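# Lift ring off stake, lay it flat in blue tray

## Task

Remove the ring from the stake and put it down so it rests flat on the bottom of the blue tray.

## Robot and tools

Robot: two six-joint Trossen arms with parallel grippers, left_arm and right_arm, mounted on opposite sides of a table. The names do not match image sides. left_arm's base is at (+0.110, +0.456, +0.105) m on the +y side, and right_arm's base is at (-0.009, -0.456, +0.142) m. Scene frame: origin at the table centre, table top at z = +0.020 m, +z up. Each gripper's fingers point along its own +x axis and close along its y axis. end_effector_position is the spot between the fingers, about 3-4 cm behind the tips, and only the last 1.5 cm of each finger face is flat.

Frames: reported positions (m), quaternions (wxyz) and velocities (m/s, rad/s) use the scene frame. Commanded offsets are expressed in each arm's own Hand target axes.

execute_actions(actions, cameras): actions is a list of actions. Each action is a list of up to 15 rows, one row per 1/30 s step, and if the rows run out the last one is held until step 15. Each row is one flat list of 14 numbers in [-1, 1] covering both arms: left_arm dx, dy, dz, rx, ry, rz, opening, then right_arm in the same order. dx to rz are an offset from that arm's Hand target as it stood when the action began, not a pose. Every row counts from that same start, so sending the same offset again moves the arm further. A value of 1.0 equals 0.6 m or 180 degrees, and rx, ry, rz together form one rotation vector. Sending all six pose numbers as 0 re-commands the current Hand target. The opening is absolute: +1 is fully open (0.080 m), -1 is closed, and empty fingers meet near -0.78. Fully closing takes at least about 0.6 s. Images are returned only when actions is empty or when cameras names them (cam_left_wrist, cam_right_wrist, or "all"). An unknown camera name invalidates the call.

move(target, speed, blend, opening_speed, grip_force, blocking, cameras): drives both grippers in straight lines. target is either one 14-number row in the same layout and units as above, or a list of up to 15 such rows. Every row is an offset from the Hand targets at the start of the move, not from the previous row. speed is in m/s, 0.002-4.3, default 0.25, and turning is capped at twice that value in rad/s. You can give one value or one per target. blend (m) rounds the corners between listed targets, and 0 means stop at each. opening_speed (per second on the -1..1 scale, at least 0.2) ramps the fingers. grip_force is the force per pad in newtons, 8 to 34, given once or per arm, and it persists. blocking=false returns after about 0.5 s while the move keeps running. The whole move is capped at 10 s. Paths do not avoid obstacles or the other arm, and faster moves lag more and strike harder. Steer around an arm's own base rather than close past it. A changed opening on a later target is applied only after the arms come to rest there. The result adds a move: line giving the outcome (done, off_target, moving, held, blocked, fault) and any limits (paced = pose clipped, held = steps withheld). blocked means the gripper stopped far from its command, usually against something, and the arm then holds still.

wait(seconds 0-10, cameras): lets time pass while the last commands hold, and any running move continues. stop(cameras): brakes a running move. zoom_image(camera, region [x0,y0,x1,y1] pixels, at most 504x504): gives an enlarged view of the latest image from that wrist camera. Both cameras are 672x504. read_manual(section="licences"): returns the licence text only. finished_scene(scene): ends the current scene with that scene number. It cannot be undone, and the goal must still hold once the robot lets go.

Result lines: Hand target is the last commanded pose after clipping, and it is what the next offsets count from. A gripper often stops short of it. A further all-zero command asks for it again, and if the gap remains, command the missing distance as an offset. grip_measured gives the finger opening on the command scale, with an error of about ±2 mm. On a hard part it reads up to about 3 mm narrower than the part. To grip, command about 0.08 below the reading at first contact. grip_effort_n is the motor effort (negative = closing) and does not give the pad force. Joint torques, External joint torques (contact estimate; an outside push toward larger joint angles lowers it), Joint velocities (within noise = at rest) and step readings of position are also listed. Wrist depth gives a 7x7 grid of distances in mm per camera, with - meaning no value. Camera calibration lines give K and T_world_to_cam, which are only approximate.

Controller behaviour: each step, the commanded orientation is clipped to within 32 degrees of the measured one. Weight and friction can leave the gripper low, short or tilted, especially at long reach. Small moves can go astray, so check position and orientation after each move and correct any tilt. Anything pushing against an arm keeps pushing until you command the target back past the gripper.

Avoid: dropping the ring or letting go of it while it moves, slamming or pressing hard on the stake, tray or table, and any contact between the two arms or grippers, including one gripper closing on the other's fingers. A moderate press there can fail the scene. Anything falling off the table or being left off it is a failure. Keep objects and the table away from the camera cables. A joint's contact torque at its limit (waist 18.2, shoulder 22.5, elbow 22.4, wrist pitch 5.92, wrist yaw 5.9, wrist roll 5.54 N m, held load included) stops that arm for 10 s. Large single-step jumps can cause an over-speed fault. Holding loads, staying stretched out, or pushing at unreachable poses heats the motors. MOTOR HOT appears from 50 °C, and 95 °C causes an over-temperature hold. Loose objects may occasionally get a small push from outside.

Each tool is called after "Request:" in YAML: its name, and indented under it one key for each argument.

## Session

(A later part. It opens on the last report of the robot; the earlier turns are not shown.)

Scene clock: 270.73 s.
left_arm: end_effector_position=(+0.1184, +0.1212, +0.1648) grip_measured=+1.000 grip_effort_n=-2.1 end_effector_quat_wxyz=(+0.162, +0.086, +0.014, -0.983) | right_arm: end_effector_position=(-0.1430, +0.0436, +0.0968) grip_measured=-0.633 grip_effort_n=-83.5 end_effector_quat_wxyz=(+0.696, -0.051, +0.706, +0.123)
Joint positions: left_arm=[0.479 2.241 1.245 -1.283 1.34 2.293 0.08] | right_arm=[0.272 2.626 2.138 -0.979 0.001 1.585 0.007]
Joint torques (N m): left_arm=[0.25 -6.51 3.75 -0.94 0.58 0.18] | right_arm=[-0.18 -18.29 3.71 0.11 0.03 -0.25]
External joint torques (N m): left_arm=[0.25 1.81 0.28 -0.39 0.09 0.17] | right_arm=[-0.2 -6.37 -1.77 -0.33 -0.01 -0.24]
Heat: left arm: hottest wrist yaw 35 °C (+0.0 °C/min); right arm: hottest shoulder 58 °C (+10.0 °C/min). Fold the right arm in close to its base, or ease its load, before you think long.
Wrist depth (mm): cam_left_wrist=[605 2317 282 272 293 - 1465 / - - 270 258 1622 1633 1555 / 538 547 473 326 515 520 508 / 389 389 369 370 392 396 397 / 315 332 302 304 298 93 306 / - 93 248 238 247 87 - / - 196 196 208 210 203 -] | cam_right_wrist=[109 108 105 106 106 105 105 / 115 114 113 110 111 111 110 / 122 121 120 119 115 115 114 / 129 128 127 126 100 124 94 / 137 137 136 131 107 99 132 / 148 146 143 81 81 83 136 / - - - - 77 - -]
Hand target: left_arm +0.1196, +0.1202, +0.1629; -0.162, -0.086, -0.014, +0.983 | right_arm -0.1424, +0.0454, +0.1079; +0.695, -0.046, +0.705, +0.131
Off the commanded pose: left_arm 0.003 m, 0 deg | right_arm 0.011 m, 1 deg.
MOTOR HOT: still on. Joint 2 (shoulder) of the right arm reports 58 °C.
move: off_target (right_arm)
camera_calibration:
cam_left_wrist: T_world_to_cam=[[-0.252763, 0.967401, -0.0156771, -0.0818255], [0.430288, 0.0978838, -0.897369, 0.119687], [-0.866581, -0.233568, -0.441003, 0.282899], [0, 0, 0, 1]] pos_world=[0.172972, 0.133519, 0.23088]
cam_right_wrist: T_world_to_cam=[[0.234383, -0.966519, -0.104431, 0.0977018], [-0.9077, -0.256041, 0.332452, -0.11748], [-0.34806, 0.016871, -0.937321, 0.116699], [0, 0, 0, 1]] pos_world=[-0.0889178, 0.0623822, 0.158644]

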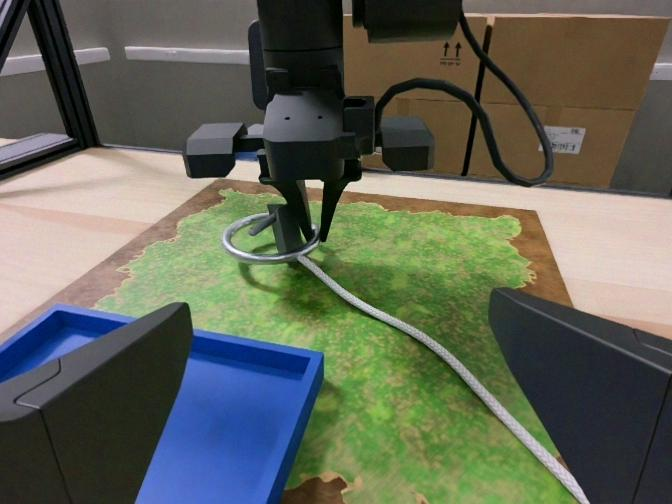

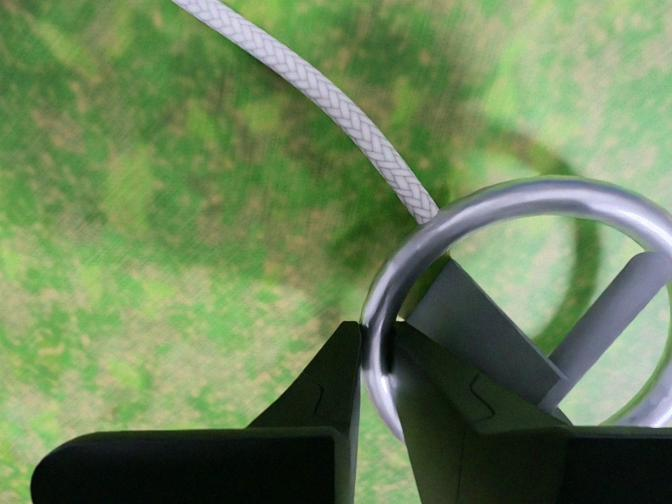

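Request:
move:
  target: [0,0,0,0,0,0,1,-0.009,0.0115,-0.018,-0.0146,-0.119,-0.07,-0.9]
  speed: 0.12
  cameras: ["all"]

Request:
zoom_image:
  camera: "cam_left_wrist"
  region: [200, 140, 380, 270]

Scene clock: 280.00 s.
left_arm: end_effector_position=(+0.1184, +0.1212, +0.1648) grip_measured=+1.000 grip_effort_n=-2.1 end_effector_quat_wxyz=(+0.162, +0.086, +0.014, -0.983) | right_arm: end_effector_position=(-0.1537, +0.0448, +0.1125) grip_measured=-0.633 grip_effort_n=-83.5 end_effector_quat_wxyz=(+0.806, -0.069, +0.568, +0.149)
Joint positions: left_arm=[0.479 2.241 1.245 -1.283 1.34 2.293 0.08] | right_arm=[0.392 2.718 2.346 -1.163 0.355 1.631 0.007]
Joint torques (N m): left_arm=[0.23 -6.49 3.75 -0.94 0.58 0.17] | right_arm=[0.06 -14.62 6.12 0.12 0.59 0.22]
External joint torques (N m): left_arm=[0.19 1.82 0.27 -0.39 0.09 0.17] | right_arm=[0.17 -2.47 0.68 -0.21 0.32 0.22]
Heat: left arm: hottest wrist yaw 35 °C (+0.0 °C/min); right arm: hottest shoulder 61 °C (+13.0 °C/min). Fold the right arm in close to its base, or ease its load, before you think long.
Wrist depth (mm): cam_left_wrist=[576 2640 2468 302 1534 1484 1428 / - - 328 324 1682 1622 1545 / 548 547 550 475 551 1788 1846 / 388 391 367 371 395 397 395 / 317 332 303 302 305 93 306 / - 93 237 239 248 87 - / - 78 202 208 208 203 -] | cam_right_wrist=[150 150 151 151 151 152 153 / 149 150 150 151 152 151 152 / 149 150 150 150 151 151 152 / 148 149 150 150 100 150 151 / 148 148 149 107 134 106 151 / 148 148 148 81 81 103 150 / - - - - 77 - -]
Hand target: left_arm +0.1196, +0.1202, +0.1629; -0.162, -0.086, -0.014, +0.983 | right_arm -0.1544, +0.0487, +0.1141; +0.823, -0.113, +0.552, +0.077
Off the commanded pose: left_arm 0.003 m, 0 deg | right_arm 0.004 m, 10 deg.
MOTOR HOT: still on. Joint 2 (shoulder) of the right arm reports 61 °C.
joint sent to its limit (right arm) — joint 3 (elbow), upper limit, where the elbow is as straight as it goes. The joint targets are off in orientation, not in position.
move: off_target (right_arm)
camera_calibration:
cam_left_wrist: T_world_to_cam=[[-0.252763, 0.967401, -0.0156771, -0.0818255], [0.430288, 0.0978838, -0.897369, 0.119687], [-0.866581, -0.233568, -0.441003, 0.282899], [0, 0, 0, 1]] pos_world=[0.172972, 0.133519, 0.23088]
cam_right_wrist: T_world_to_cam=[[0.311309, -0.948337, -0.0611923, 0.10924], [-0.950287, -0.311095, -0.0132397, -0.0973142], [-0.00648095, 0.0622719, -0.998038, 0.184959], [0, 0, 0, 1]] pos_world=[-0.125285, 0.0618047, 0.189992]

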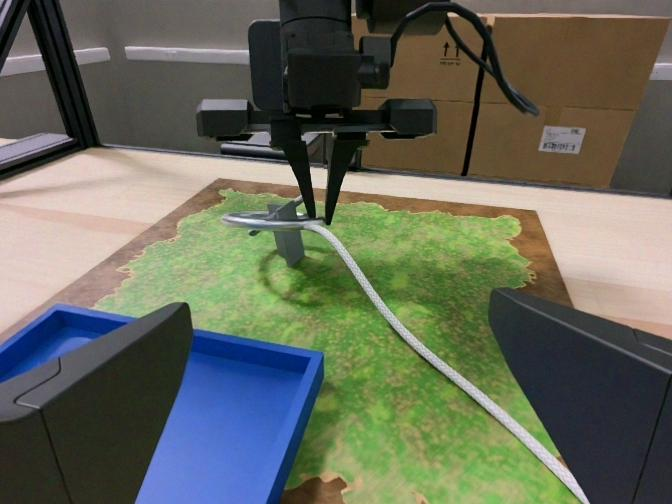

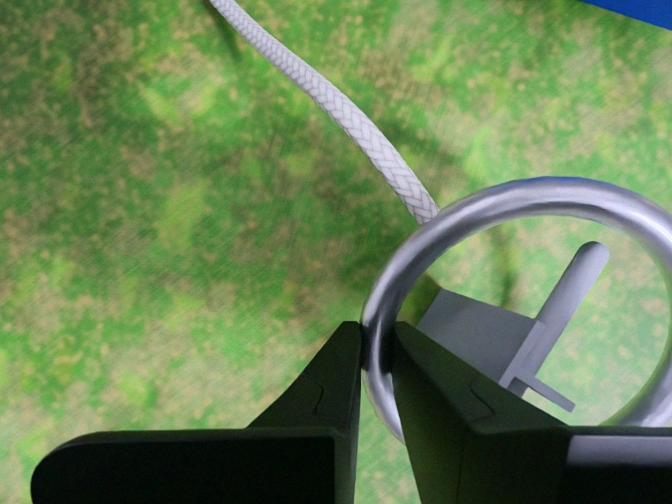

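Scaled by 2.800 from the camera's 672x504 image, which has a finer 960x720 frame.

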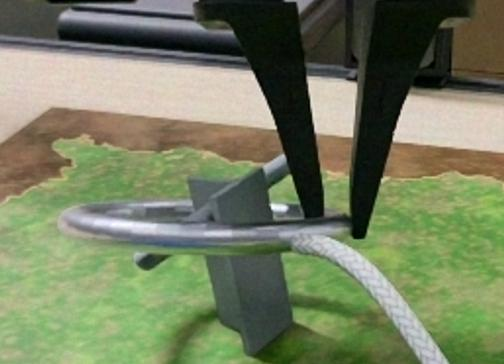

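Request:
move:
  target: [0,0,0,0,0,0,1,-0.027,0.024,-0.0487,0,0,0,-0.9]
  speed: 0.08
  cameras: ["all"]

Request:
zoom_image:
  camera: "cam_left_wrist"
  region: [200, 140, 380, 270]

Scene clock: 289.03 s.
left_arm: end_effector_position=(+0.1184, +0.1212, +0.1648) grip_measured=+1.000 grip_effort_n=-2.1 end_effector_quat_wxyz=(+0.162, +0.086, +0.014, -0.983) | right_arm: end_effector_position=(-0.1807, +0.0501, +0.1138) grip_measured=-0.633 grip_effort_n=-83.5 end_effector_quat_wxyz=(+0.800, -0.048, +0.571, +0.178)
Joint positions: left_arm=[0.479 2.241 1.245 -1.283 1.34 2.293 0.08] | right_arm=[0.437 2.718 2.346 -1.1 0.362 1.653 0.007]
Joint torques (N m): left_arm=[0.25 -6.51 3.75 -0.95 0.58 0.18] | right_arm=[1.12 -15.18 6.22 1.13 0.2 0.27]
External joint torques (N m): left_arm=[0.3 1.82 0.3 -0.39 0.1 0.18] | right_arm=[1.11 -2.88 0.64 0.68 -0.06 0.27]
Heat: left arm: hottest shoulder 35 °C (+3.0 °C/min); right arm: hottest shoulder 57 °C (+9.1 °C/min). Fold the right arm in close to its base, or ease its load, before you think long.
Wrist depth (mm): cam_left_wrist=[2949 3784 2735 323 1610 1494 1494 / - - 386 342 1669 1622 1694 / 550 548 547 477 556 1694 1577 / 391 389 369 373 393 395 396 / 314 332 304 305 302 93 306 / - 93 237 247 249 86 - / - 196 193 209 209 203 -] | cam_right_wrist=[158 156 154 152 150 148 147 / 157 156 154 151 149 147 146 / 157 155 153 151 148 147 145 / 156 155 152 151 99 117 94 / 155 154 152 107 148 111 144 / 155 153 152 81 83 145 144 / - - - - 77 - -]
Hand target: left_arm +0.1196, +0.1202, +0.1629; -0.162, -0.086, -0.014, +0.983 | right_arm -0.1902, +0.0546, +0.1169; +0.823, -0.113, +0.552, +0.077
Off the commanded pose: left_arm 0.003 m, 0 deg | right_arm 0.011 m, 14 deg.
MOTOR HOT: still on. Joint 2 (shoulder) of the right arm reports 57 °C.
joint sent to its limit (right arm) — joint 3 (elbow), upper limit, where the elbow is as straight as it goes. The joint targets are off in orientation, not in position.
move: off_target (right_arm)
camera_calibration:
cam_left_wrist: T_world_to_cam=[[-0.252763, 0.967401, -0.0156771, -0.0818255], [0.430288, 0.0978838, -0.897369, 0.119687], [-0.866581, -0.233568, -0.441003, 0.282899], [0, 0, 0, 1]] pos_world=[0.172972, 0.133519, 0.23088]
cam_right_wrist: T_world_to_cam=[[0.331831, -0.934118, -0.131572, 0.133746], [-0.942805, -0.333095, -0.0129369, -0.118853], [-0.0317412, 0.128339, -0.991222, 0.177046], [0, 0, 0, 1]] pos_world=[-0.150816, 0.0626231, 0.191551]

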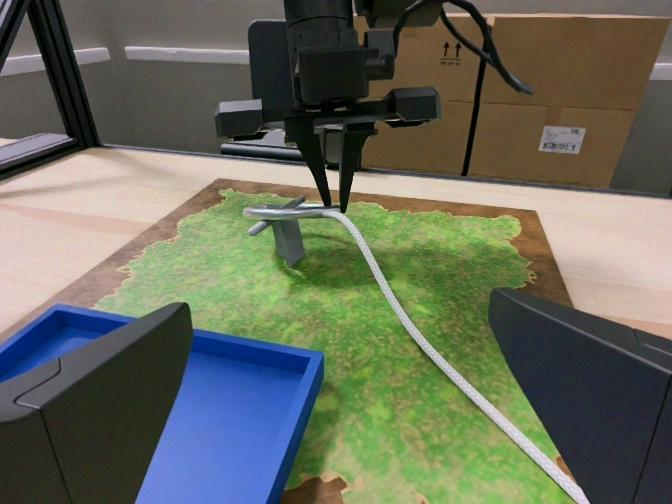

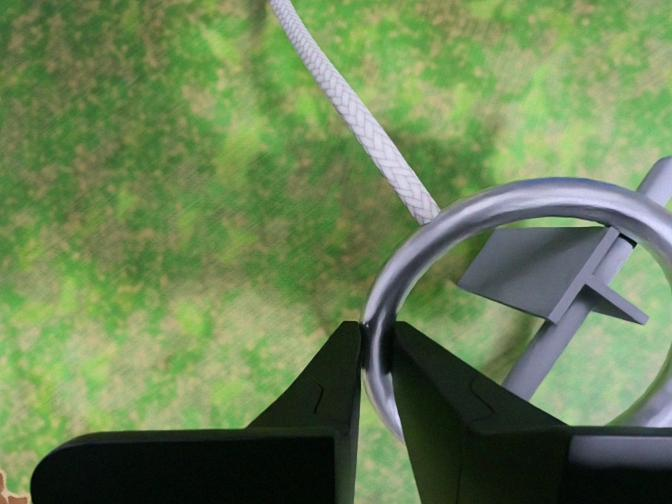

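Scaled by 2.800 from the camera's 672x504 image, which has a finer 960x720 frame.

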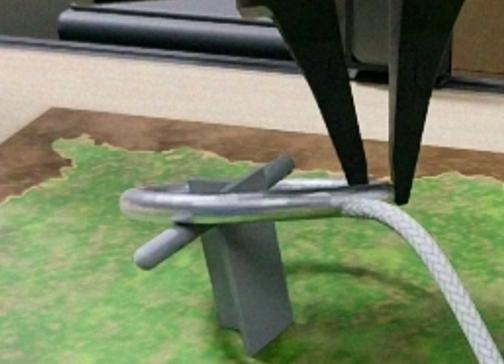

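Request:
move:
  target:
    - [0,0,0,0,0,0,1,-0.0123,-0.0013,0.005,0,0,0,-0.9]
    - [0,0,0,0,0,0,1,-0.0208,0.009,-0.0115,0,0,0,-0.9]
  speed: 0.08
  cameras: ["all"]

Request:
zoom_image:
  camera: "cam_left_wrist"
  region: [200, 140, 380, 270]

Scene clock: 298.83 s.
left_arm: end_effector_position=(+0.1184, +0.1212, +0.1648) grip_measured=+1.000 grip_effort_n=-2.6 end_effector_quat_wxyz=(+0.162, +0.086, +0.014, -0.983) | right_arm: end_effector_position=(-0.1818, +0.0511, +0.1144) grip_measured=-0.633 grip_effort_n=-83.5 end_effector_quat_wxyz=(+0.802, -0.044, +0.568, +0.181)
Joint positions: left_arm=[0.479 2.241 1.245 -1.283 1.34 2.293 0.08] | right_arm=[0.44 2.718 2.346 -1.094 0.372 1.656 0.007]
Joint torques (N m): left_arm=[0.26 -6.49 3.74 -0.96 0.58 0.18] | right_arm=[2.5 -17.16 6.22 2.27 -0.12 0.22]
External joint torques (N m): left_arm=[0.26 1.94 0.22 -0.39 0.09 0.18] | right_arm=[2.6 -4.87 0.65 1.82 -0.4 0.23]
Heat: left arm: hottest shoulder 35 °C (+2.0 °C/min); right arm: hottest shoulder 55 °C (+7.0 °C/min). Fold the right arm in close to its base, or ease its load, before you think long.
Wrist depth (mm): cam_left_wrist=[599 - 2226 324 1524 1455 1474 / - - 330 342 1657 1577 1599 / 547 544 556 476 559 1682 2415 / 387 391 369 370 391 393 398 / 317 331 315 303 302 93 306 / - 93 243 247 247 87 - / - 196 202 208 209 203 -] | cam_right_wrist=[159 158 156 153 152 149 147 / 159 157 155 152 150 148 146 / 157 156 154 152 149 147 145 / 157 155 153 151 99 115 93 / 156 155 152 107 147 126 144 / 155 153 151 81 83 145 144 / - - - - 77 - -]
Hand target: left_arm +0.1196, +0.1202, +0.1629; -0.162, -0.086, -0.014, +0.983 | right_arm -0.2023, +0.0580, +0.1254; +0.823, -0.113, +0.552, +0.077
Off the commanded pose: left_arm 0.003 m, 0 deg | right_arm 0.024 m, 15 deg.
MOTOR HOT: still on. Joint 2 (shoulder) of the right arm reports 55 °C.
joint sent to its limit (right arm) — joint 3 (elbow), upper limit, where the elbow is as straight as it goes. The joint targets are off in orientation, not in position.
move: off_target (right_arm)
camera_calibration:
cam_left_wrist: T_world_to_cam=[[-0.252763, 0.967401, -0.0156771, -0.0818255], [0.430288, 0.0978838, -0.897369, 0.119687], [-0.866581, -0.233568, -0.441003, 0.282899], [0, 0, 0, 1]] pos_world=[0.172972, 0.133519, 0.23088]
cam_right_wrist: T_world_to_cam=[[0.332305, -0.932824, -0.139329, 0.13601], [-0.942815, -0.332599, -0.0218635, -0.118588], [-0.0259458, 0.138627, -0.990005, 0.177882], [0, 0, 0, 1]] pos_world=[-0.152388, 0.0627723, 0.192462]

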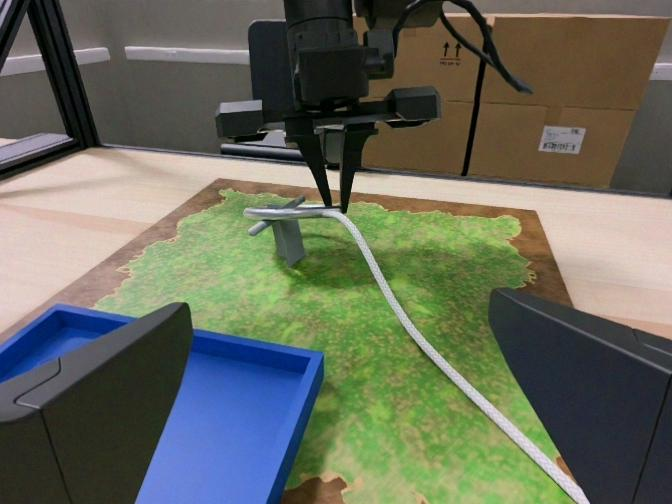

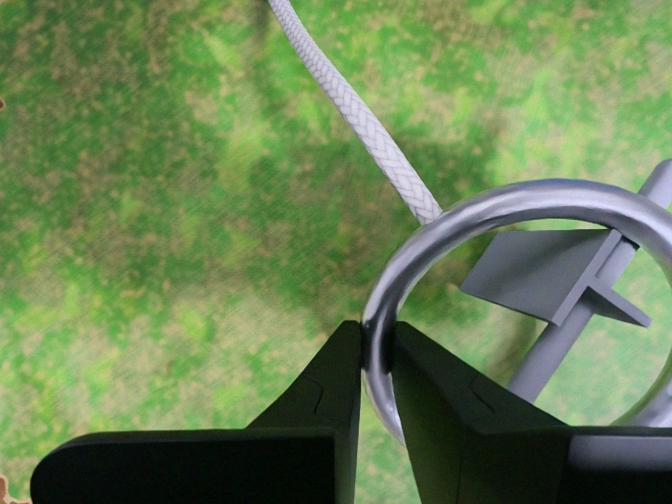

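Scaled by 2.800 from the camera's 672x504 image, which has a finer 960x720 frame.

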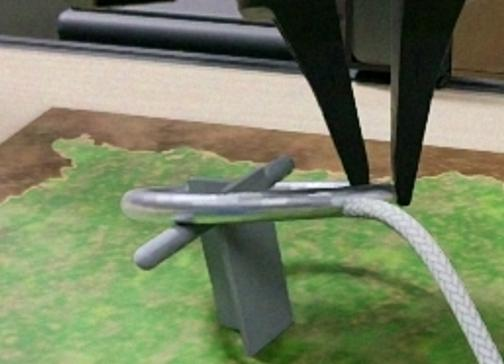

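Request:
move:
  target:
    - [0,0,0,0,0,0,1,0.034,-0.0247,0.0317,0,0,0,-0.9]
    - [0,0,0,0,0,0,1,0.034,-0.02,0.0237,-0.0098,-0.081,-0.0474,-0.9]
  speed: 0.12
  blend: 0.004
  cameras: ["all"]

Request:
zoom_image:
  camera: "cam_left_wrist"
  region: [200, 140, 380, 270]

Scene clock: 316.10 s.
left_arm: end_effector_position=(+0.1184, +0.1212, +0.1648) grip_measured=+1.000 grip_effort_n=-1.6 end_effector_quat_wxyz=(+0.162, +0.086, +0.014, -0.983) | right_arm: end_effector_position=(-0.1778, +0.0469, +0.1111) grip_measured=-0.633 grip_effort_n=-83.5 end_effector_quat_wxyz=(+0.853, -0.066, +0.474, +0.208)
Joint positions: left_arm=[0.479 2.241 1.245 -1.283 1.34 2.293 0.08] | right_arm=[0.489 2.752 2.347 -1.111 0.578 1.626 0.007]
Joint torques (N m): left_arm=[0.25 -6.51 3.74 -0.94 0.59 0.18] | right_arm=[0.15 -14.77 6.01 0.16 0.79 -0.24]
External joint torques (N m): left_arm=[0.25 1.81 0.27 -0.39 0.1 0.17] | right_arm=[0.16 -2.38 0.49 -0.21 0.41 -0.24]
Heat: left arm: hottest shoulder 35 °C (+1.0 °C/min); right arm: hottest shoulder 55 °C (+2.0 °C/min). Fold the right arm in close to its base, or ease its load, before you think long.
Wrist depth (mm): cam_left_wrist=[610 - 2162 348 1545 1534 1360 / 2293 - 369 359 1682 1577 1633 / 548 541 513 381 556 1694 1645 / 390 391 380 370 394 394 397 / 316 331 302 303 304 93 307 / - 93 243 239 247 87 - / - 195 196 209 208 203 -] | cam_right_wrist=[181 181 182 180 180 177 171 / 174 173 173 170 172 170 171 / 166 166 164 164 163 165 162 / 159 158 158 158 100 156 101 / 152 153 150 107 148 109 148 / 146 146 147 81 81 103 143 / - - - - 77 - -]
Hand target: left_arm +0.1196, +0.1202, +0.1629; -0.162, -0.086, -0.014, +0.983 | right_arm -0.1790, +0.0503, +0.1130; +0.888, -0.155, +0.432, +0.038
Off the commanded pose: left_arm 0.003 m, 0 deg | right_arm 0.004 m, 23 deg.
MOTOR HOT: still on. Joint 2 (shoulder) of the right arm reports 55 °C.
joint sent to its limit (right arm) — joint 3 (elbow), upper limit, where the elbow is as straight as it goes. The joint targets are off in orientation, not in position.
move: off_target (right_arm)
camera_calibration:
cam_left_wrist: T_world_to_cam=[[-0.252763, 0.967401, -0.0156771, -0.0818255], [0.430288, 0.0978838, -0.897369, 0.119687], [-0.866581, -0.233568, -0.441003, 0.282899], [0, 0, 0, 1]] pos_world=[0.172972, 0.133519, 0.23088]
cam_right_wrist: T_world_to_cam=[[0.411501, -0.906931, -0.0902383, 0.137742], [-0.894307, -0.382706, -0.231842, -0.082049], [0.17573, 0.176104, -0.968559, 0.207087], [0, 0, 0, 1]] pos_world=[-0.166449, 0.0570527, 0.193983]

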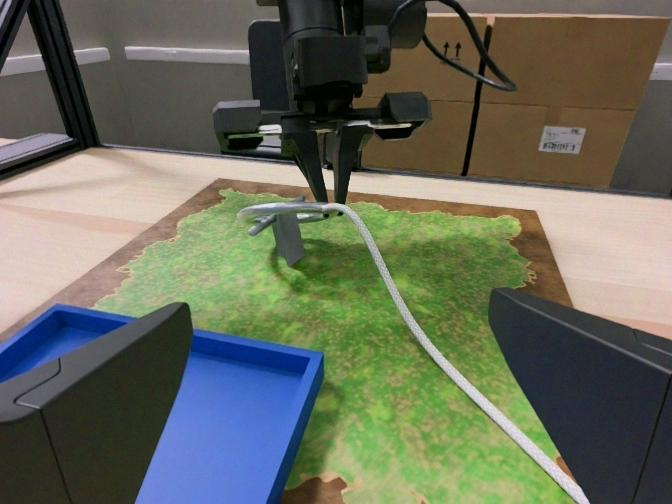

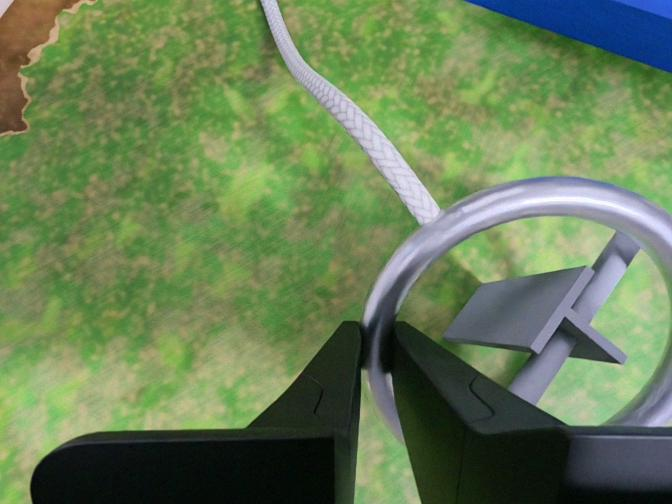

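Scaled by 2.800 from the camera's 672x504 image, which has a finer 960x720 frame.

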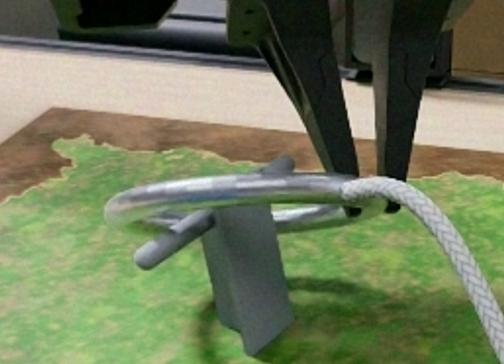

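Request:
move:
  target:
    - [0,0,0,0,0,0,1,-0.0078,-0.0025,0.0058,0,0,0,-0.9]
    - [0,0,0,0,0,0,1,-0.0395,0.0142,-0.0297,0,0,0,-0.9]
  speed: 0.08
  blend: 0.003
  cameras: ["all"]

Request:
zoom_image:
  camera: "cam_left_wrist"
  region: [200, 140, 380, 270]

Scene clock: 328.50 s.
left_arm: end_effector_position=(+0.1184, +0.1212, +0.1648) grip_measured=+1.000 grip_effort_n=-2.1 end_effector_quat_wxyz=(+0.162, +0.086, +0.014, -0.983) | right_arm: end_effector_position=(-0.1995, +0.0496, +0.1122) grip_measured=-0.633 grip_effort_n=-83.5 end_effector_quat_wxyz=(+0.845, -0.055, +0.476, +0.236)
Joint positions: left_arm=[0.479 2.241 1.245 -1.283 1.34 2.293 0.08] | right_arm=[0.524 2.752 2.347 -1.06 0.582 1.618 0.007]
Joint torques (N m): left_arm=[0.26 -6.49 3.75 -0.95 0.58 0.17] | right_arm=[1.04 -16.15 6.08 1.24 0.48 -0.21]
External joint torques (N m): left_arm=[0.21 1.81 0.27 -0.39 0.09 0.17] | right_arm=[1.06 -3.75 0.54 0.81 0.09 -0.21]
Heat: left arm: hottest shoulder 35 °C (+1.0 °C/min); right arm: hottest shoulder 53 °C (-5.0 °C/min). Fold the right arm in close to its base, or ease its load, before you think long.
Wrist depth (mm): cam_left_wrist=[2671 3153 2083 363 1588 1504 1455 / 2183 2803 375 369 1694 1645 1566 / 546 548 548 411 550 1707 518 / 391 390 370 368 393 396 394 / 314 332 302 303 301 93 306 / - 93 240 248 248 87 - / - 191 201 209 209 203 -] | cam_right_wrist=[190 187 184 181 179 176 173 / 180 179 176 170 171 168 165 / 173 171 168 165 162 161 160 / 165 163 160 159 99 143 99 / 158 156 153 107 149 148 145 / 151 150 150 81 83 142 141 / - - - - 77 - -]
Hand target: left_arm +0.1196, +0.1202, +0.1629; -0.162, -0.086, -0.014, +0.983 | right_arm -0.2090, +0.0545, +0.1190; +0.888, -0.156, +0.432, +0.038
Off the commanded pose: left_arm 0.003 m, 0 deg | right_arm 0.013 m, 26 deg.
MOTOR HOT: still on. Joint 2 (shoulder) of the right arm reports 53 °C.
joint sent to its limit (right arm) — joint 3 (elbow), upper limit, where the elbow is as straight as it goes. The joint targets are off in orientation, not in position.
move: off_target (right_arm); blend cut to 0 m at target 1
camera_calibration:
cam_left_wrist: T_world_to_cam=[[-0.252763, 0.967401, -0.0156771, -0.0818255], [0.430288, 0.0978838, -0.897369, 0.119687], [-0.866581, -0.233568, -0.441003, 0.282899], [0, 0, 0, 1]] pos_world=[0.172972, 0.133519, 0.23088]
cam_right_wrist: T_world_to_cam=[[0.445928, -0.884523, -0.136994, 0.160179], [-0.882418, -0.408803, -0.232849, -0.0964117], [0.149957, 0.22472, -0.962816, 0.203293], [0, 0, 0, 1]] pos_world=[-0.186989, 0.0565843, 0.195228]

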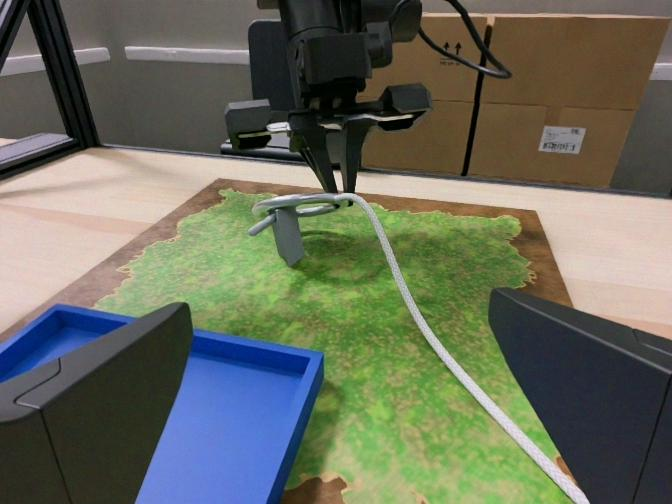

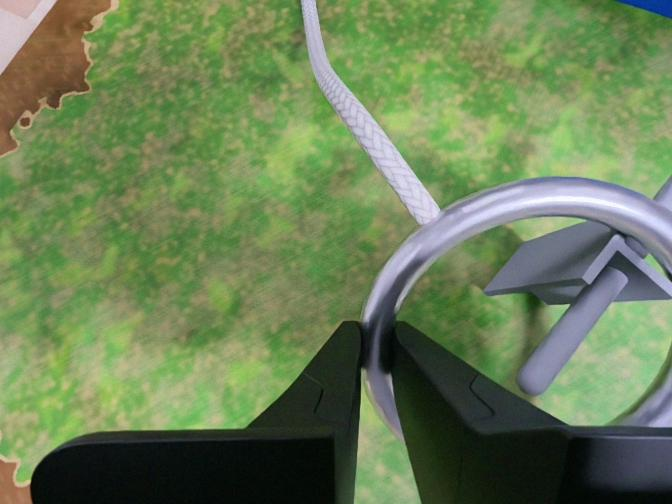

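Scaled by 2.800 from the camera's 672x504 image, which has a finer 960x720 frame.

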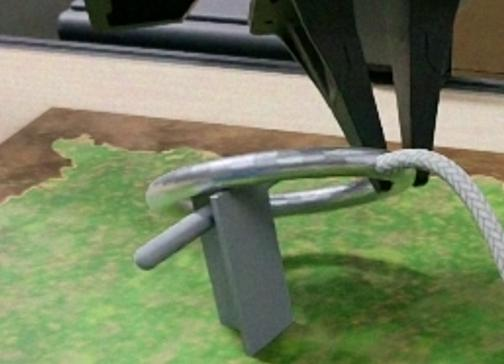

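Request:
move:
  target:
    - [0,0,0,0,0,0,1,-0.052,-0.016,0.0386,0,0,0,-0.9]
    - [0,0,0,0,0,0,1,-0.072,-0.103,0.032,0,0,0,-0.9]
  speed: 0.08
  cameras: ["all"]

Scene clock: 341.33 s.
left_arm: end_effector_position=(+0.1184, +0.1212, +0.1648) grip_measured=+1.000 grip_effort_n=-2.1 end_effector_quat_wxyz=(+0.162, +0.086, +0.014, -0.983) | right_arm: end_effector_position=(-0.2050, +0.0006, +0.1623) grip_measured=-0.633 grip_effort_n=-83.5 end_effector_quat_wxyz=(+0.858, -0.093, +0.467, +0.191)
Joint positions: left_arm=[0.479 2.241 1.245 -1.283 1.34 2.293 0.08] | right_arm=[0.58 2.647 2.347 -1.346 0.574 1.741 0.007]
Joint torques (N m): left_arm=[0.25 -6.48 3.76 -0.95 0.58 0.17] | right_arm=[0.18 -18.36 5.88 -0.26 0.36 0.27]
External joint torques (N m): left_arm=[0.24 1.87 0.24 -0.4 0.09 0.17] | right_arm=[0.18 -6.55 0.58 -0.41 -0.02 0.27]
Heat: left arm: hottest shoulder 35 °C (+1.0 °C/min); right arm: hottest shoulder 56 °C (-4.0 °C/min). Fold the right arm in close to its base, or ease its load, before you think long.
Wrist depth (mm): cam_left_wrist=[602 2838 355 378 1566 1645 - / 2441 2911 1957 1733 1694 1645 1577 / 544 548 509 513 563 1720 1645 / 387 389 370 372 393 396 396 / 330 330 303 303 301 93 307 / - 93 238 248 247 87 - / - 195 201 208 208 203 -] | cam_right_wrist=[235 239 240 245 243 - - / 224 227 228 233 237 239 239 / 215 217 220 221 175 229 231 / 207 209 210 211 99 217 215 / 198 199 201 106 205 208 210 / 189 192 194 81 81 202 117 / - - - - 77 - -]
Hand target: left_arm +0.1196, +0.1202, +0.1629; -0.162, -0.086, -0.014, +0.983 | right_arm -0.2090, +0.0047, +0.1787; +0.888, -0.156, +0.432, +0.038
Off the commanded pose: left_arm 0.003 m, 0 deg | right_arm 0.017 m, 20 deg.
MOTOR HOT: still on. Joint 2 (shoulder) of the right arm reports 56 °C.
joint sent to its limit (right arm) — joint 3 (elbow), upper limit, where the elbow is as straight as it goes. The joint targets are off in orientation, not in position.
move: off_target (right_arm)
camera_calibration:
cam_left_wrist: T_world_to_cam=[[-0.252763, 0.967401, -0.0156771, -0.0818255], [0.430288, 0.0978838, -0.897369, 0.119687], [-0.866581, -0.233568, -0.441003, 0.282899], [0, 0, 0, 1]] pos_world=[0.172972, 0.133519, 0.23088]
cam_right_wrist: T_world_to_cam=[[0.407948, -0.912685, -0.0241748, 0.10009], [-0.889382, -0.391269, -0.23645, -0.110355], [0.206346, 0.11796, -0.971343, 0.276339], [0, 0, 0, 1]] pos_world=[-0.196001, 0.0155748, 0.244746]

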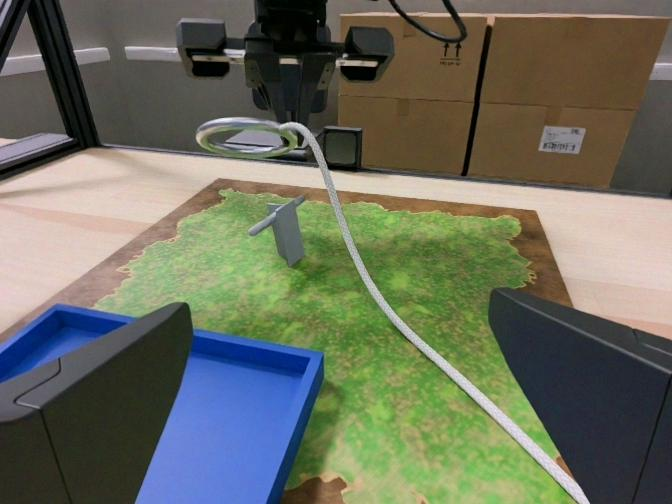

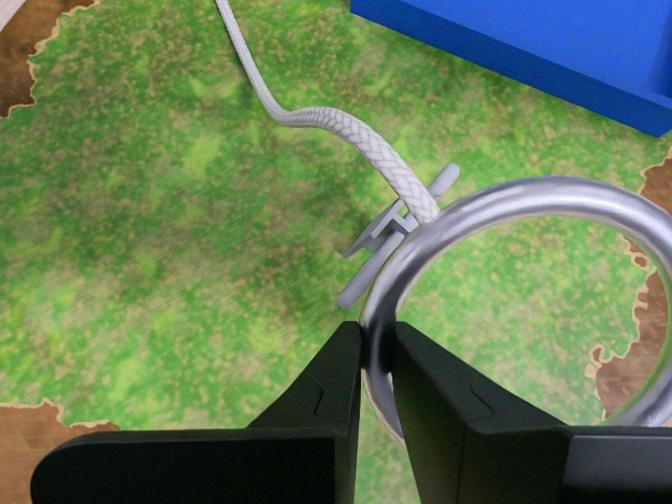

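Request:
move:
  target:
    - [-0.1,-0.2,0.1,0,0,0,1,0,0,0,0,0,0,-0.9]
    - [-0.1,-0.2,0.1,0,0,0,1,0.282,-0.099,0.312,-0.390,0.141,0.230,-0.9]
  speed: 0.2
  cameras: ["all"]

Scene clock: 368.40 s.
left_arm: end_effector_position=(+0.1278, +0.2473, +0.2315) grip_measured=+1.000 grip_effort_n=-2.1 end_effector_quat_wxyz=(+0.203, +0.140, +0.015, -0.969) | right_arm: end_effector_position=(+0.0508, -0.0087, +0.1685) grip_measured=-0.633 grip_effort_n=-83.5 end_effector_quat_wxyz=(+0.467, -0.476, +0.530, +0.524)
Joint positions: left_arm=[0.786 1.739 0.847 -1.572 1.112 2.545 0.08] | right_arm=[-0.159 2.372 1.958 -1.19 -0.106 -0.174 0.007]
Joint torques (N m): left_arm=[0.38 -5.06 2.17 -1.24 0.43 -0.07] | right_arm=[0.09 -12.87 6.04 -0.11 -0.37 -0.26]
External joint torques (N m): left_arm=[0.4 -0.23 -1.35 -0.38 0.06 -0.07] | right_arm=[0.09 -2.43 0.81 -0.35 -0.29 -0.26]
Heat: left arm: hottest wrist yaw 35 °C (+0.0 °C/min); right arm: hottest shoulder 62 °C (+7.1 °C/min). Fold the right arm in close to its base, or ease its load, before you think long.
Wrist depth (mm): cam_left_wrist=[- 2183 2640 2248 1645 1694 1410 / 201 3722 2122 1992 1694 1694 1446 / 543 610 576 597 588 570 499 / 466 465 448 456 453 451 440 / 370 411 368 373 372 93 344 / - 93 317 315 312 87 - / - 259 273 271 270 263 -] | cam_right_wrist=[184 181 173 164 162 160 154 / 197 193 189 - 173 169 167 / 211 206 201 190 177 175 171 / 229 222 216 - 97 - 186 / 249 240 232 104 206 - 202 / 270 261 - 81 83 - 116 / - - - - 77 - -]
Hand target: left_arm +0.1273, +0.2495, +0.2322; -0.162, -0.086, -0.014, +0.983 | right_arm +0.0499, -0.0052, +0.1700; +0.466, -0.475, +0.526, +0.529
Off the commanded pose: left_arm 0.002 m, 8 deg | right_arm 0.004 m, 1 deg.
MOTOR HOT: still on. Joint 2 (shoulder) of the right arm reports 62 °C.
joint sent to its limit (left arm) — joint 4 (wrist pitch), lower limit. The joint targets are off in orientation, not in position.
move: off_target (left_arm)
camera_calibration:
cam_left_wrist: T_world_to_cam=[[-0.332066, 0.942639, -0.0341327, -0.179848], [0.514543, 0.150694, -0.844119, 0.126963], [-0.790555, -0.297866, -0.535068, 0.377854], [0, 0, 0, 1]] pos_world=[0.173666, 0.262948, 0.303211]
cam_right_wrist: T_world_to_cam=[[0.993801, -0.0070863, -0.110946, -0.0198094], [0.0318959, -0.937836, 0.345609, -0.0347757], [-0.106498, -0.347006, -0.931797, 0.235834], [0, 0, 0, 1]] pos_world=[0.0459118, 0.0490816, 0.229571]

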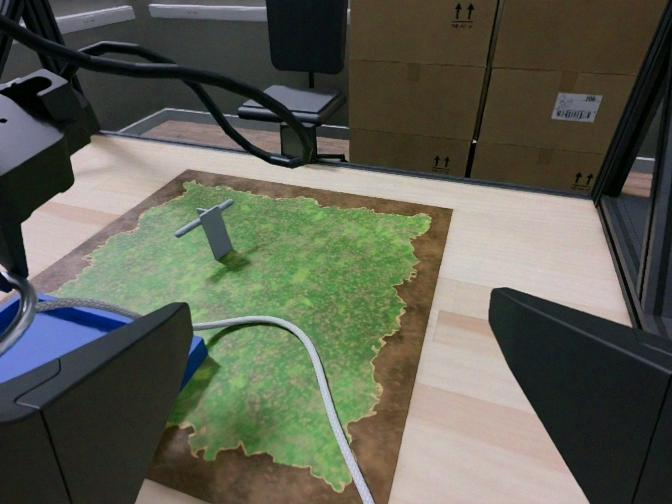

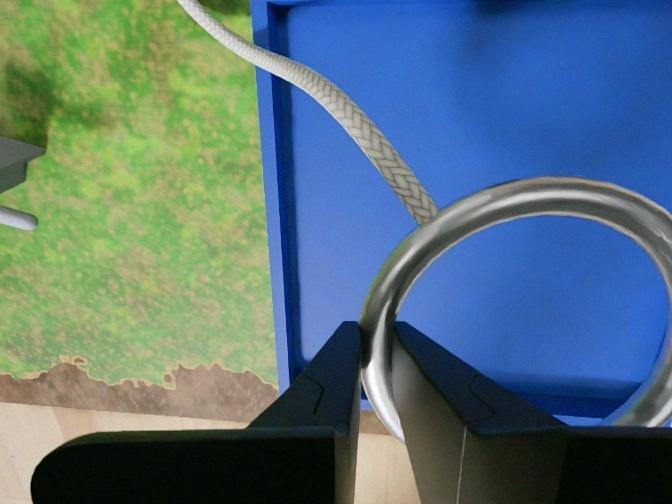

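Request:
move:
  target: [0,0,0,0,0,0,1,0.132,-0.015,0,0,0,0,-0.9]
  speed: 0.1
  cameras: ["cam_right_wrist"]

Scene clock: 378.87 s.
left_arm: end_effector_position=(+0.1278, +0.2473, +0.2315) grip_measured=+1.000 grip_effort_n=-2.1 end_effector_quat_wxyz=(+0.203, +0.140, +0.015, -0.969) | right_arm: end_effector_position=(+0.0514, -0.0052, +0.0914) grip_measured=-0.633 grip_effort_n=-83.5 end_effector_quat_wxyz=(+0.470, -0.474, +0.527, +0.526)
Joint positions: left_arm=[0.786 1.739 0.847 -1.572 1.112 2.545 0.08] | right_arm=[-0.159 2.477 1.829 -0.946 -0.106 -0.174 0.007]
Joint torques (N m): left_arm=[0.38 -5.08 2.17 -1.25 0.43 -0.06] | right_arm=[0.06 -13.55 3.8 0.1 -0.37 -0.26]
External joint torques (N m): left_arm=[0.38 -0.22 -1.35 -0.37 0.06 -0.07] | right_arm=[0.12 -2.63 -1.31 -0.22 -0.29 -0.25]
Heat: left arm: hottest wrist yaw 35 °C (+0.0 °C/min); right arm: hottest shoulder 60 °C (+6.0 °C/min). Fold the right arm in close to its base, or ease its load, before you think long.
Wrist depth (mm): cam_left_wrist=[- 2703 2769 2270 1610 1577 1419 / 747 2293 2735 2064 1720 1682 1555 / 297 612 596 601 596 556 499 / 225 426 438 455 455 453 438 / 216 391 374 374 370 93 346 / - 93 316 313 314 87 - / - 258 272 271 270 263 -] | cam_right_wrist=[110 107 100 99 96 94 91 / 119 93 104 101 101 100 97 / 126 124 112 112 105 103 101 / 135 134 122 118 112 113 111 / 148 144 126 124 121 119 117 / 160 155 - 81 83 127 123 / - - - - 77 - -]
Hand target: left_arm +0.1273, +0.2495, +0.2322; -0.162, -0.086, -0.014, +0.983 | right_arm +0.0498, -0.0056, +0.0902; +0.466, -0.475, +0.526, +0.529
Off the commanded pose: left_arm 0.002 m, 8 deg | right_arm 0.002 m, 1 deg.
MOTOR HOT: still on. Joint 2 (shoulder) of the right arm reports 60 °C.
joint sent to its limit (left arm) — joint 4 (wrist pitch), lower limit. The joint targets are off in orientation, not in position.
move: off_target (left_arm)
camera_calibration:
cam_right_wrist: T_world_to_cam=[[0.99401, -0.00548649, -0.109152, -0.0291513], [0.0316684, -0.941431, 0.335715, -0.00387026], [-0.104601, -0.33716, -0.935618, 0.165597], [0, 0, 0, 1]] pos_world=[0.0464209, 0.0520293, 0.153053]
Images, in order (width x height): cam_right_wrist 672x504.

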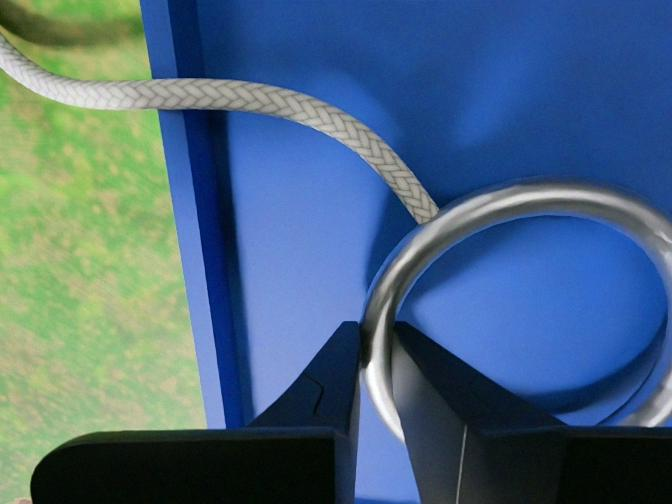

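Request:
move:
  target:
    - [0,0,0,0,0,0,1,0.018,-0.002,0,0,0,0,-0.9]
    - [0,0,0,0,0,0,1,0.018,-0.002,0,0,0,0,-0.5]
  speed: 0.03
  opening_speed: 0.3
  cameras: ["cam_right_wrist"]

Scene clock: 386.57 s.
left_arm: end_effector_position=(+0.1278, +0.2473, +0.2315) grip_measured=+1.000 grip_effort_n=-2.1 end_effector_quat_wxyz=(+0.203, +0.140, +0.015, -0.969) | right_arm: end_effector_position=(+0.0517, -0.0032, +0.0841) grip_measured=-0.505 grip_effort_n=20.2 end_effector_quat_wxyz=(+0.473, -0.472, +0.524, +0.528)
Joint positions: left_arm=[0.786 1.739 0.847 -1.572 1.112 2.545 0.08] | right_arm=[-0.159 2.489 1.821 -0.916 -0.106 -0.174 0.012]
Joint torques (N m): left_arm=[0.39 -5.08 2.16 -1.25 0.43 -0.07] | right_arm=[0.05 -12.72 3.41 0.14 -0.37 -0.26]
External joint torques (N m): left_arm=[0.37 -0.29 -1.33 -0.39 0.06 -0.07] | right_arm=[0.06 -1.9 -1.56 -0.15 -0.29 -0.25]
Heat: left arm: hottest wrist yaw 35 °C (+0.0 °C/min); right arm: hottest shoulder 58 °C (+5.0 °C/min). Fold the right arm in close to its base, or ease its load, before you think long.
Wrist depth (mm): cam_left_wrist=[686 - 2204 2204 1645 1484 1402 / 764 3493 2987 2045 1788 1633 1524 / 640 614 609 602 597 1720 500 / 225 424 442 458 462 452 420 / 219 390 375 373 371 93 347 / - 93 315 313 312 87 - / - 260 270 270 272 262 -] | cam_right_wrist=[- 84 94 92 92 89 87 / - 89 99 93 96 94 93 / 119 115 106 106 99 94 95 / 128 123 114 108 100 104 104 / 138 135 123 109 114 113 109 / 151 146 115 97 82 119 116 / - - - - - - -]
Hand target: left_arm +0.1273, +0.2495, +0.2322; -0.162, -0.086, -0.014, +0.983 | right_arm +0.0498, -0.0058, +0.0793; +0.466, -0.475, +0.527, +0.529
Off the commanded pose: left_arm 0.002 m, 8 deg | right_arm 0.006 m, 1 deg.
MOTOR HOT: still on. Joint 2 (shoulder) of the right arm reports 58 °C.
joint sent to its limit (left arm) — joint 4 (wrist pitch), lower limit. The joint targets are off in orientation, not in position.
move: off_target (left_arm)
camera_calibration:
cam_right_wrist: T_world_to_cam=[[0.994181, -0.00445792, -0.107626, -0.0303798], [0.0311616, -0.94452, 0.326972, 0.00114184], [-0.103113, -0.328423, -0.938885, 0.159637], [0, 0, 0, 1]] pos_world=[0.0466281, 0.0533717, 0.146238]
Images, in order (width x height): cam_right_wrist 672x504.

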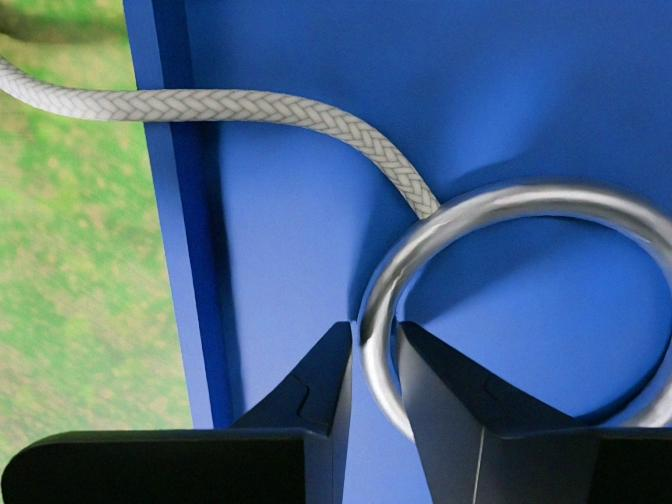

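Request:
move:
  target:
    - [0,0,0,0,0,0,1,-0.03,0.003,0,0,0,0,-0.45]
    - [0,0,0,0,0,0,1,-0.16,0.018,0,0,0,0,-0.45]
  speed: 0.12
  blend: 0.01
  cameras: ["cam_right_wrist"]

Scene clock: 390.37 s.
left_arm: end_effector_position=(+0.1278, +0.2473, +0.2315) grip_measured=+1.000 grip_effort_n=-2.1 end_effector_quat_wxyz=(+0.203, +0.140, +0.015, -0.969) | right_arm: end_effector_position=(+0.0507, -0.0091, +0.1674) grip_measured=-0.454 grip_effort_n=20.2 end_effector_quat_wxyz=(+0.463, -0.479, +0.534, +0.520)
Joint positions: left_arm=[0.786 1.739 0.847 -1.572 1.112 2.545 0.08] | right_arm=[-0.159 2.386 1.978 -1.212 -0.106 -0.174 0.015]
Joint torques (N m): left_arm=[0.38 -5.08 2.17 -1.25 0.44 -0.07] | right_arm=[0.01 -15.32 5.65 -0.1 -0.37 -0.27]
External joint torques (N m): left_arm=[0.38 -0.3 -1.32 -0.39 0.07 -0.07] | right_arm=[0.02 -4.6 0.3 -0.36 -0.29 -0.26]
Heat: left arm: hottest wrist pitch 35 °C (+1.0 °C/min); right arm: hottest shoulder 57 °C (+4.0 °C/min). Fold the right arm in close to its base, or ease its load, before you think long.
Wrist depth (mm): cam_left_wrist=[- 2551 2102 2204 1633 1545 1419 / 201 2551 2341 2045 1746 1645 1484 / 546 607 573 563 602 1746 493 / 467 462 451 459 457 449 422 / 378 410 377 372 373 93 341 / - 93 315 314 311 87 - / - 259 272 272 271 263 -] | cam_right_wrist=[183 178 175 164 161 160 156 / 196 192 188 177 172 166 164 / 211 207 199 184 181 178 170 / 230 223 215 201 195 186 183 / 250 241 233 213 208 202 200 / 273 262 70 81 78 215 209 / - - - 268 - - -]
Hand target: left_arm +0.1273, +0.2495, +0.2322; -0.162, -0.086, -0.014, +0.983 | right_arm +0.0501, -0.0052, +0.1759; +0.466, -0.475, +0.526, +0.529
Off the commanded pose: left_arm 0.002 m, 8 deg | right_arm 0.009 m, 1 deg.
MOTOR HOT: still on. Joint 2 (shoulder) of the right arm reports 57 °C.
joint sent to its limit (left arm) — joint 4 (wrist pitch), lower limit. The joint targets are off in orientation, not in position.
move: off_target (left_arm, right_arm); blend cut to 0.009 m at target 1
camera_calibration:
cam_right_wrist: T_world_to_cam=[[0.993522, -0.00798021, -0.113357, -0.0195081], [0.0335346, -0.932517, 0.359565, -0.0371131], [-0.108576, -0.361037, -0.926209, 0.233709], [0, 0, 0, 1]] pos_world=[0.0460015, 0.0496131, 0.227596]
Images, in order (width x height): cam_right_wrist 672x504.

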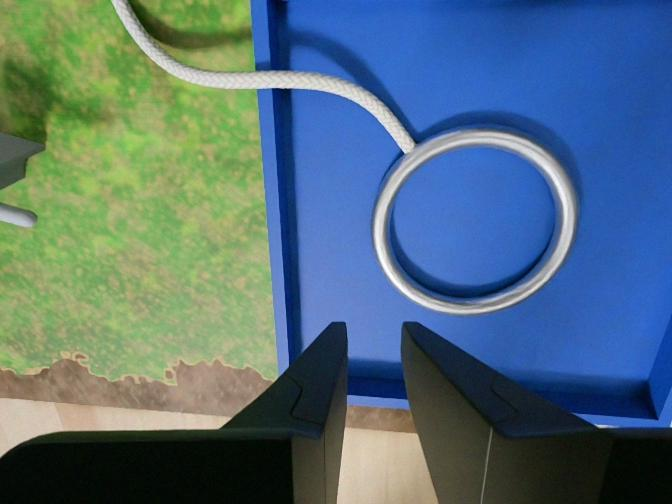

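Request:
finished_scene:
  scene: 1

The scene is finished: the task was done.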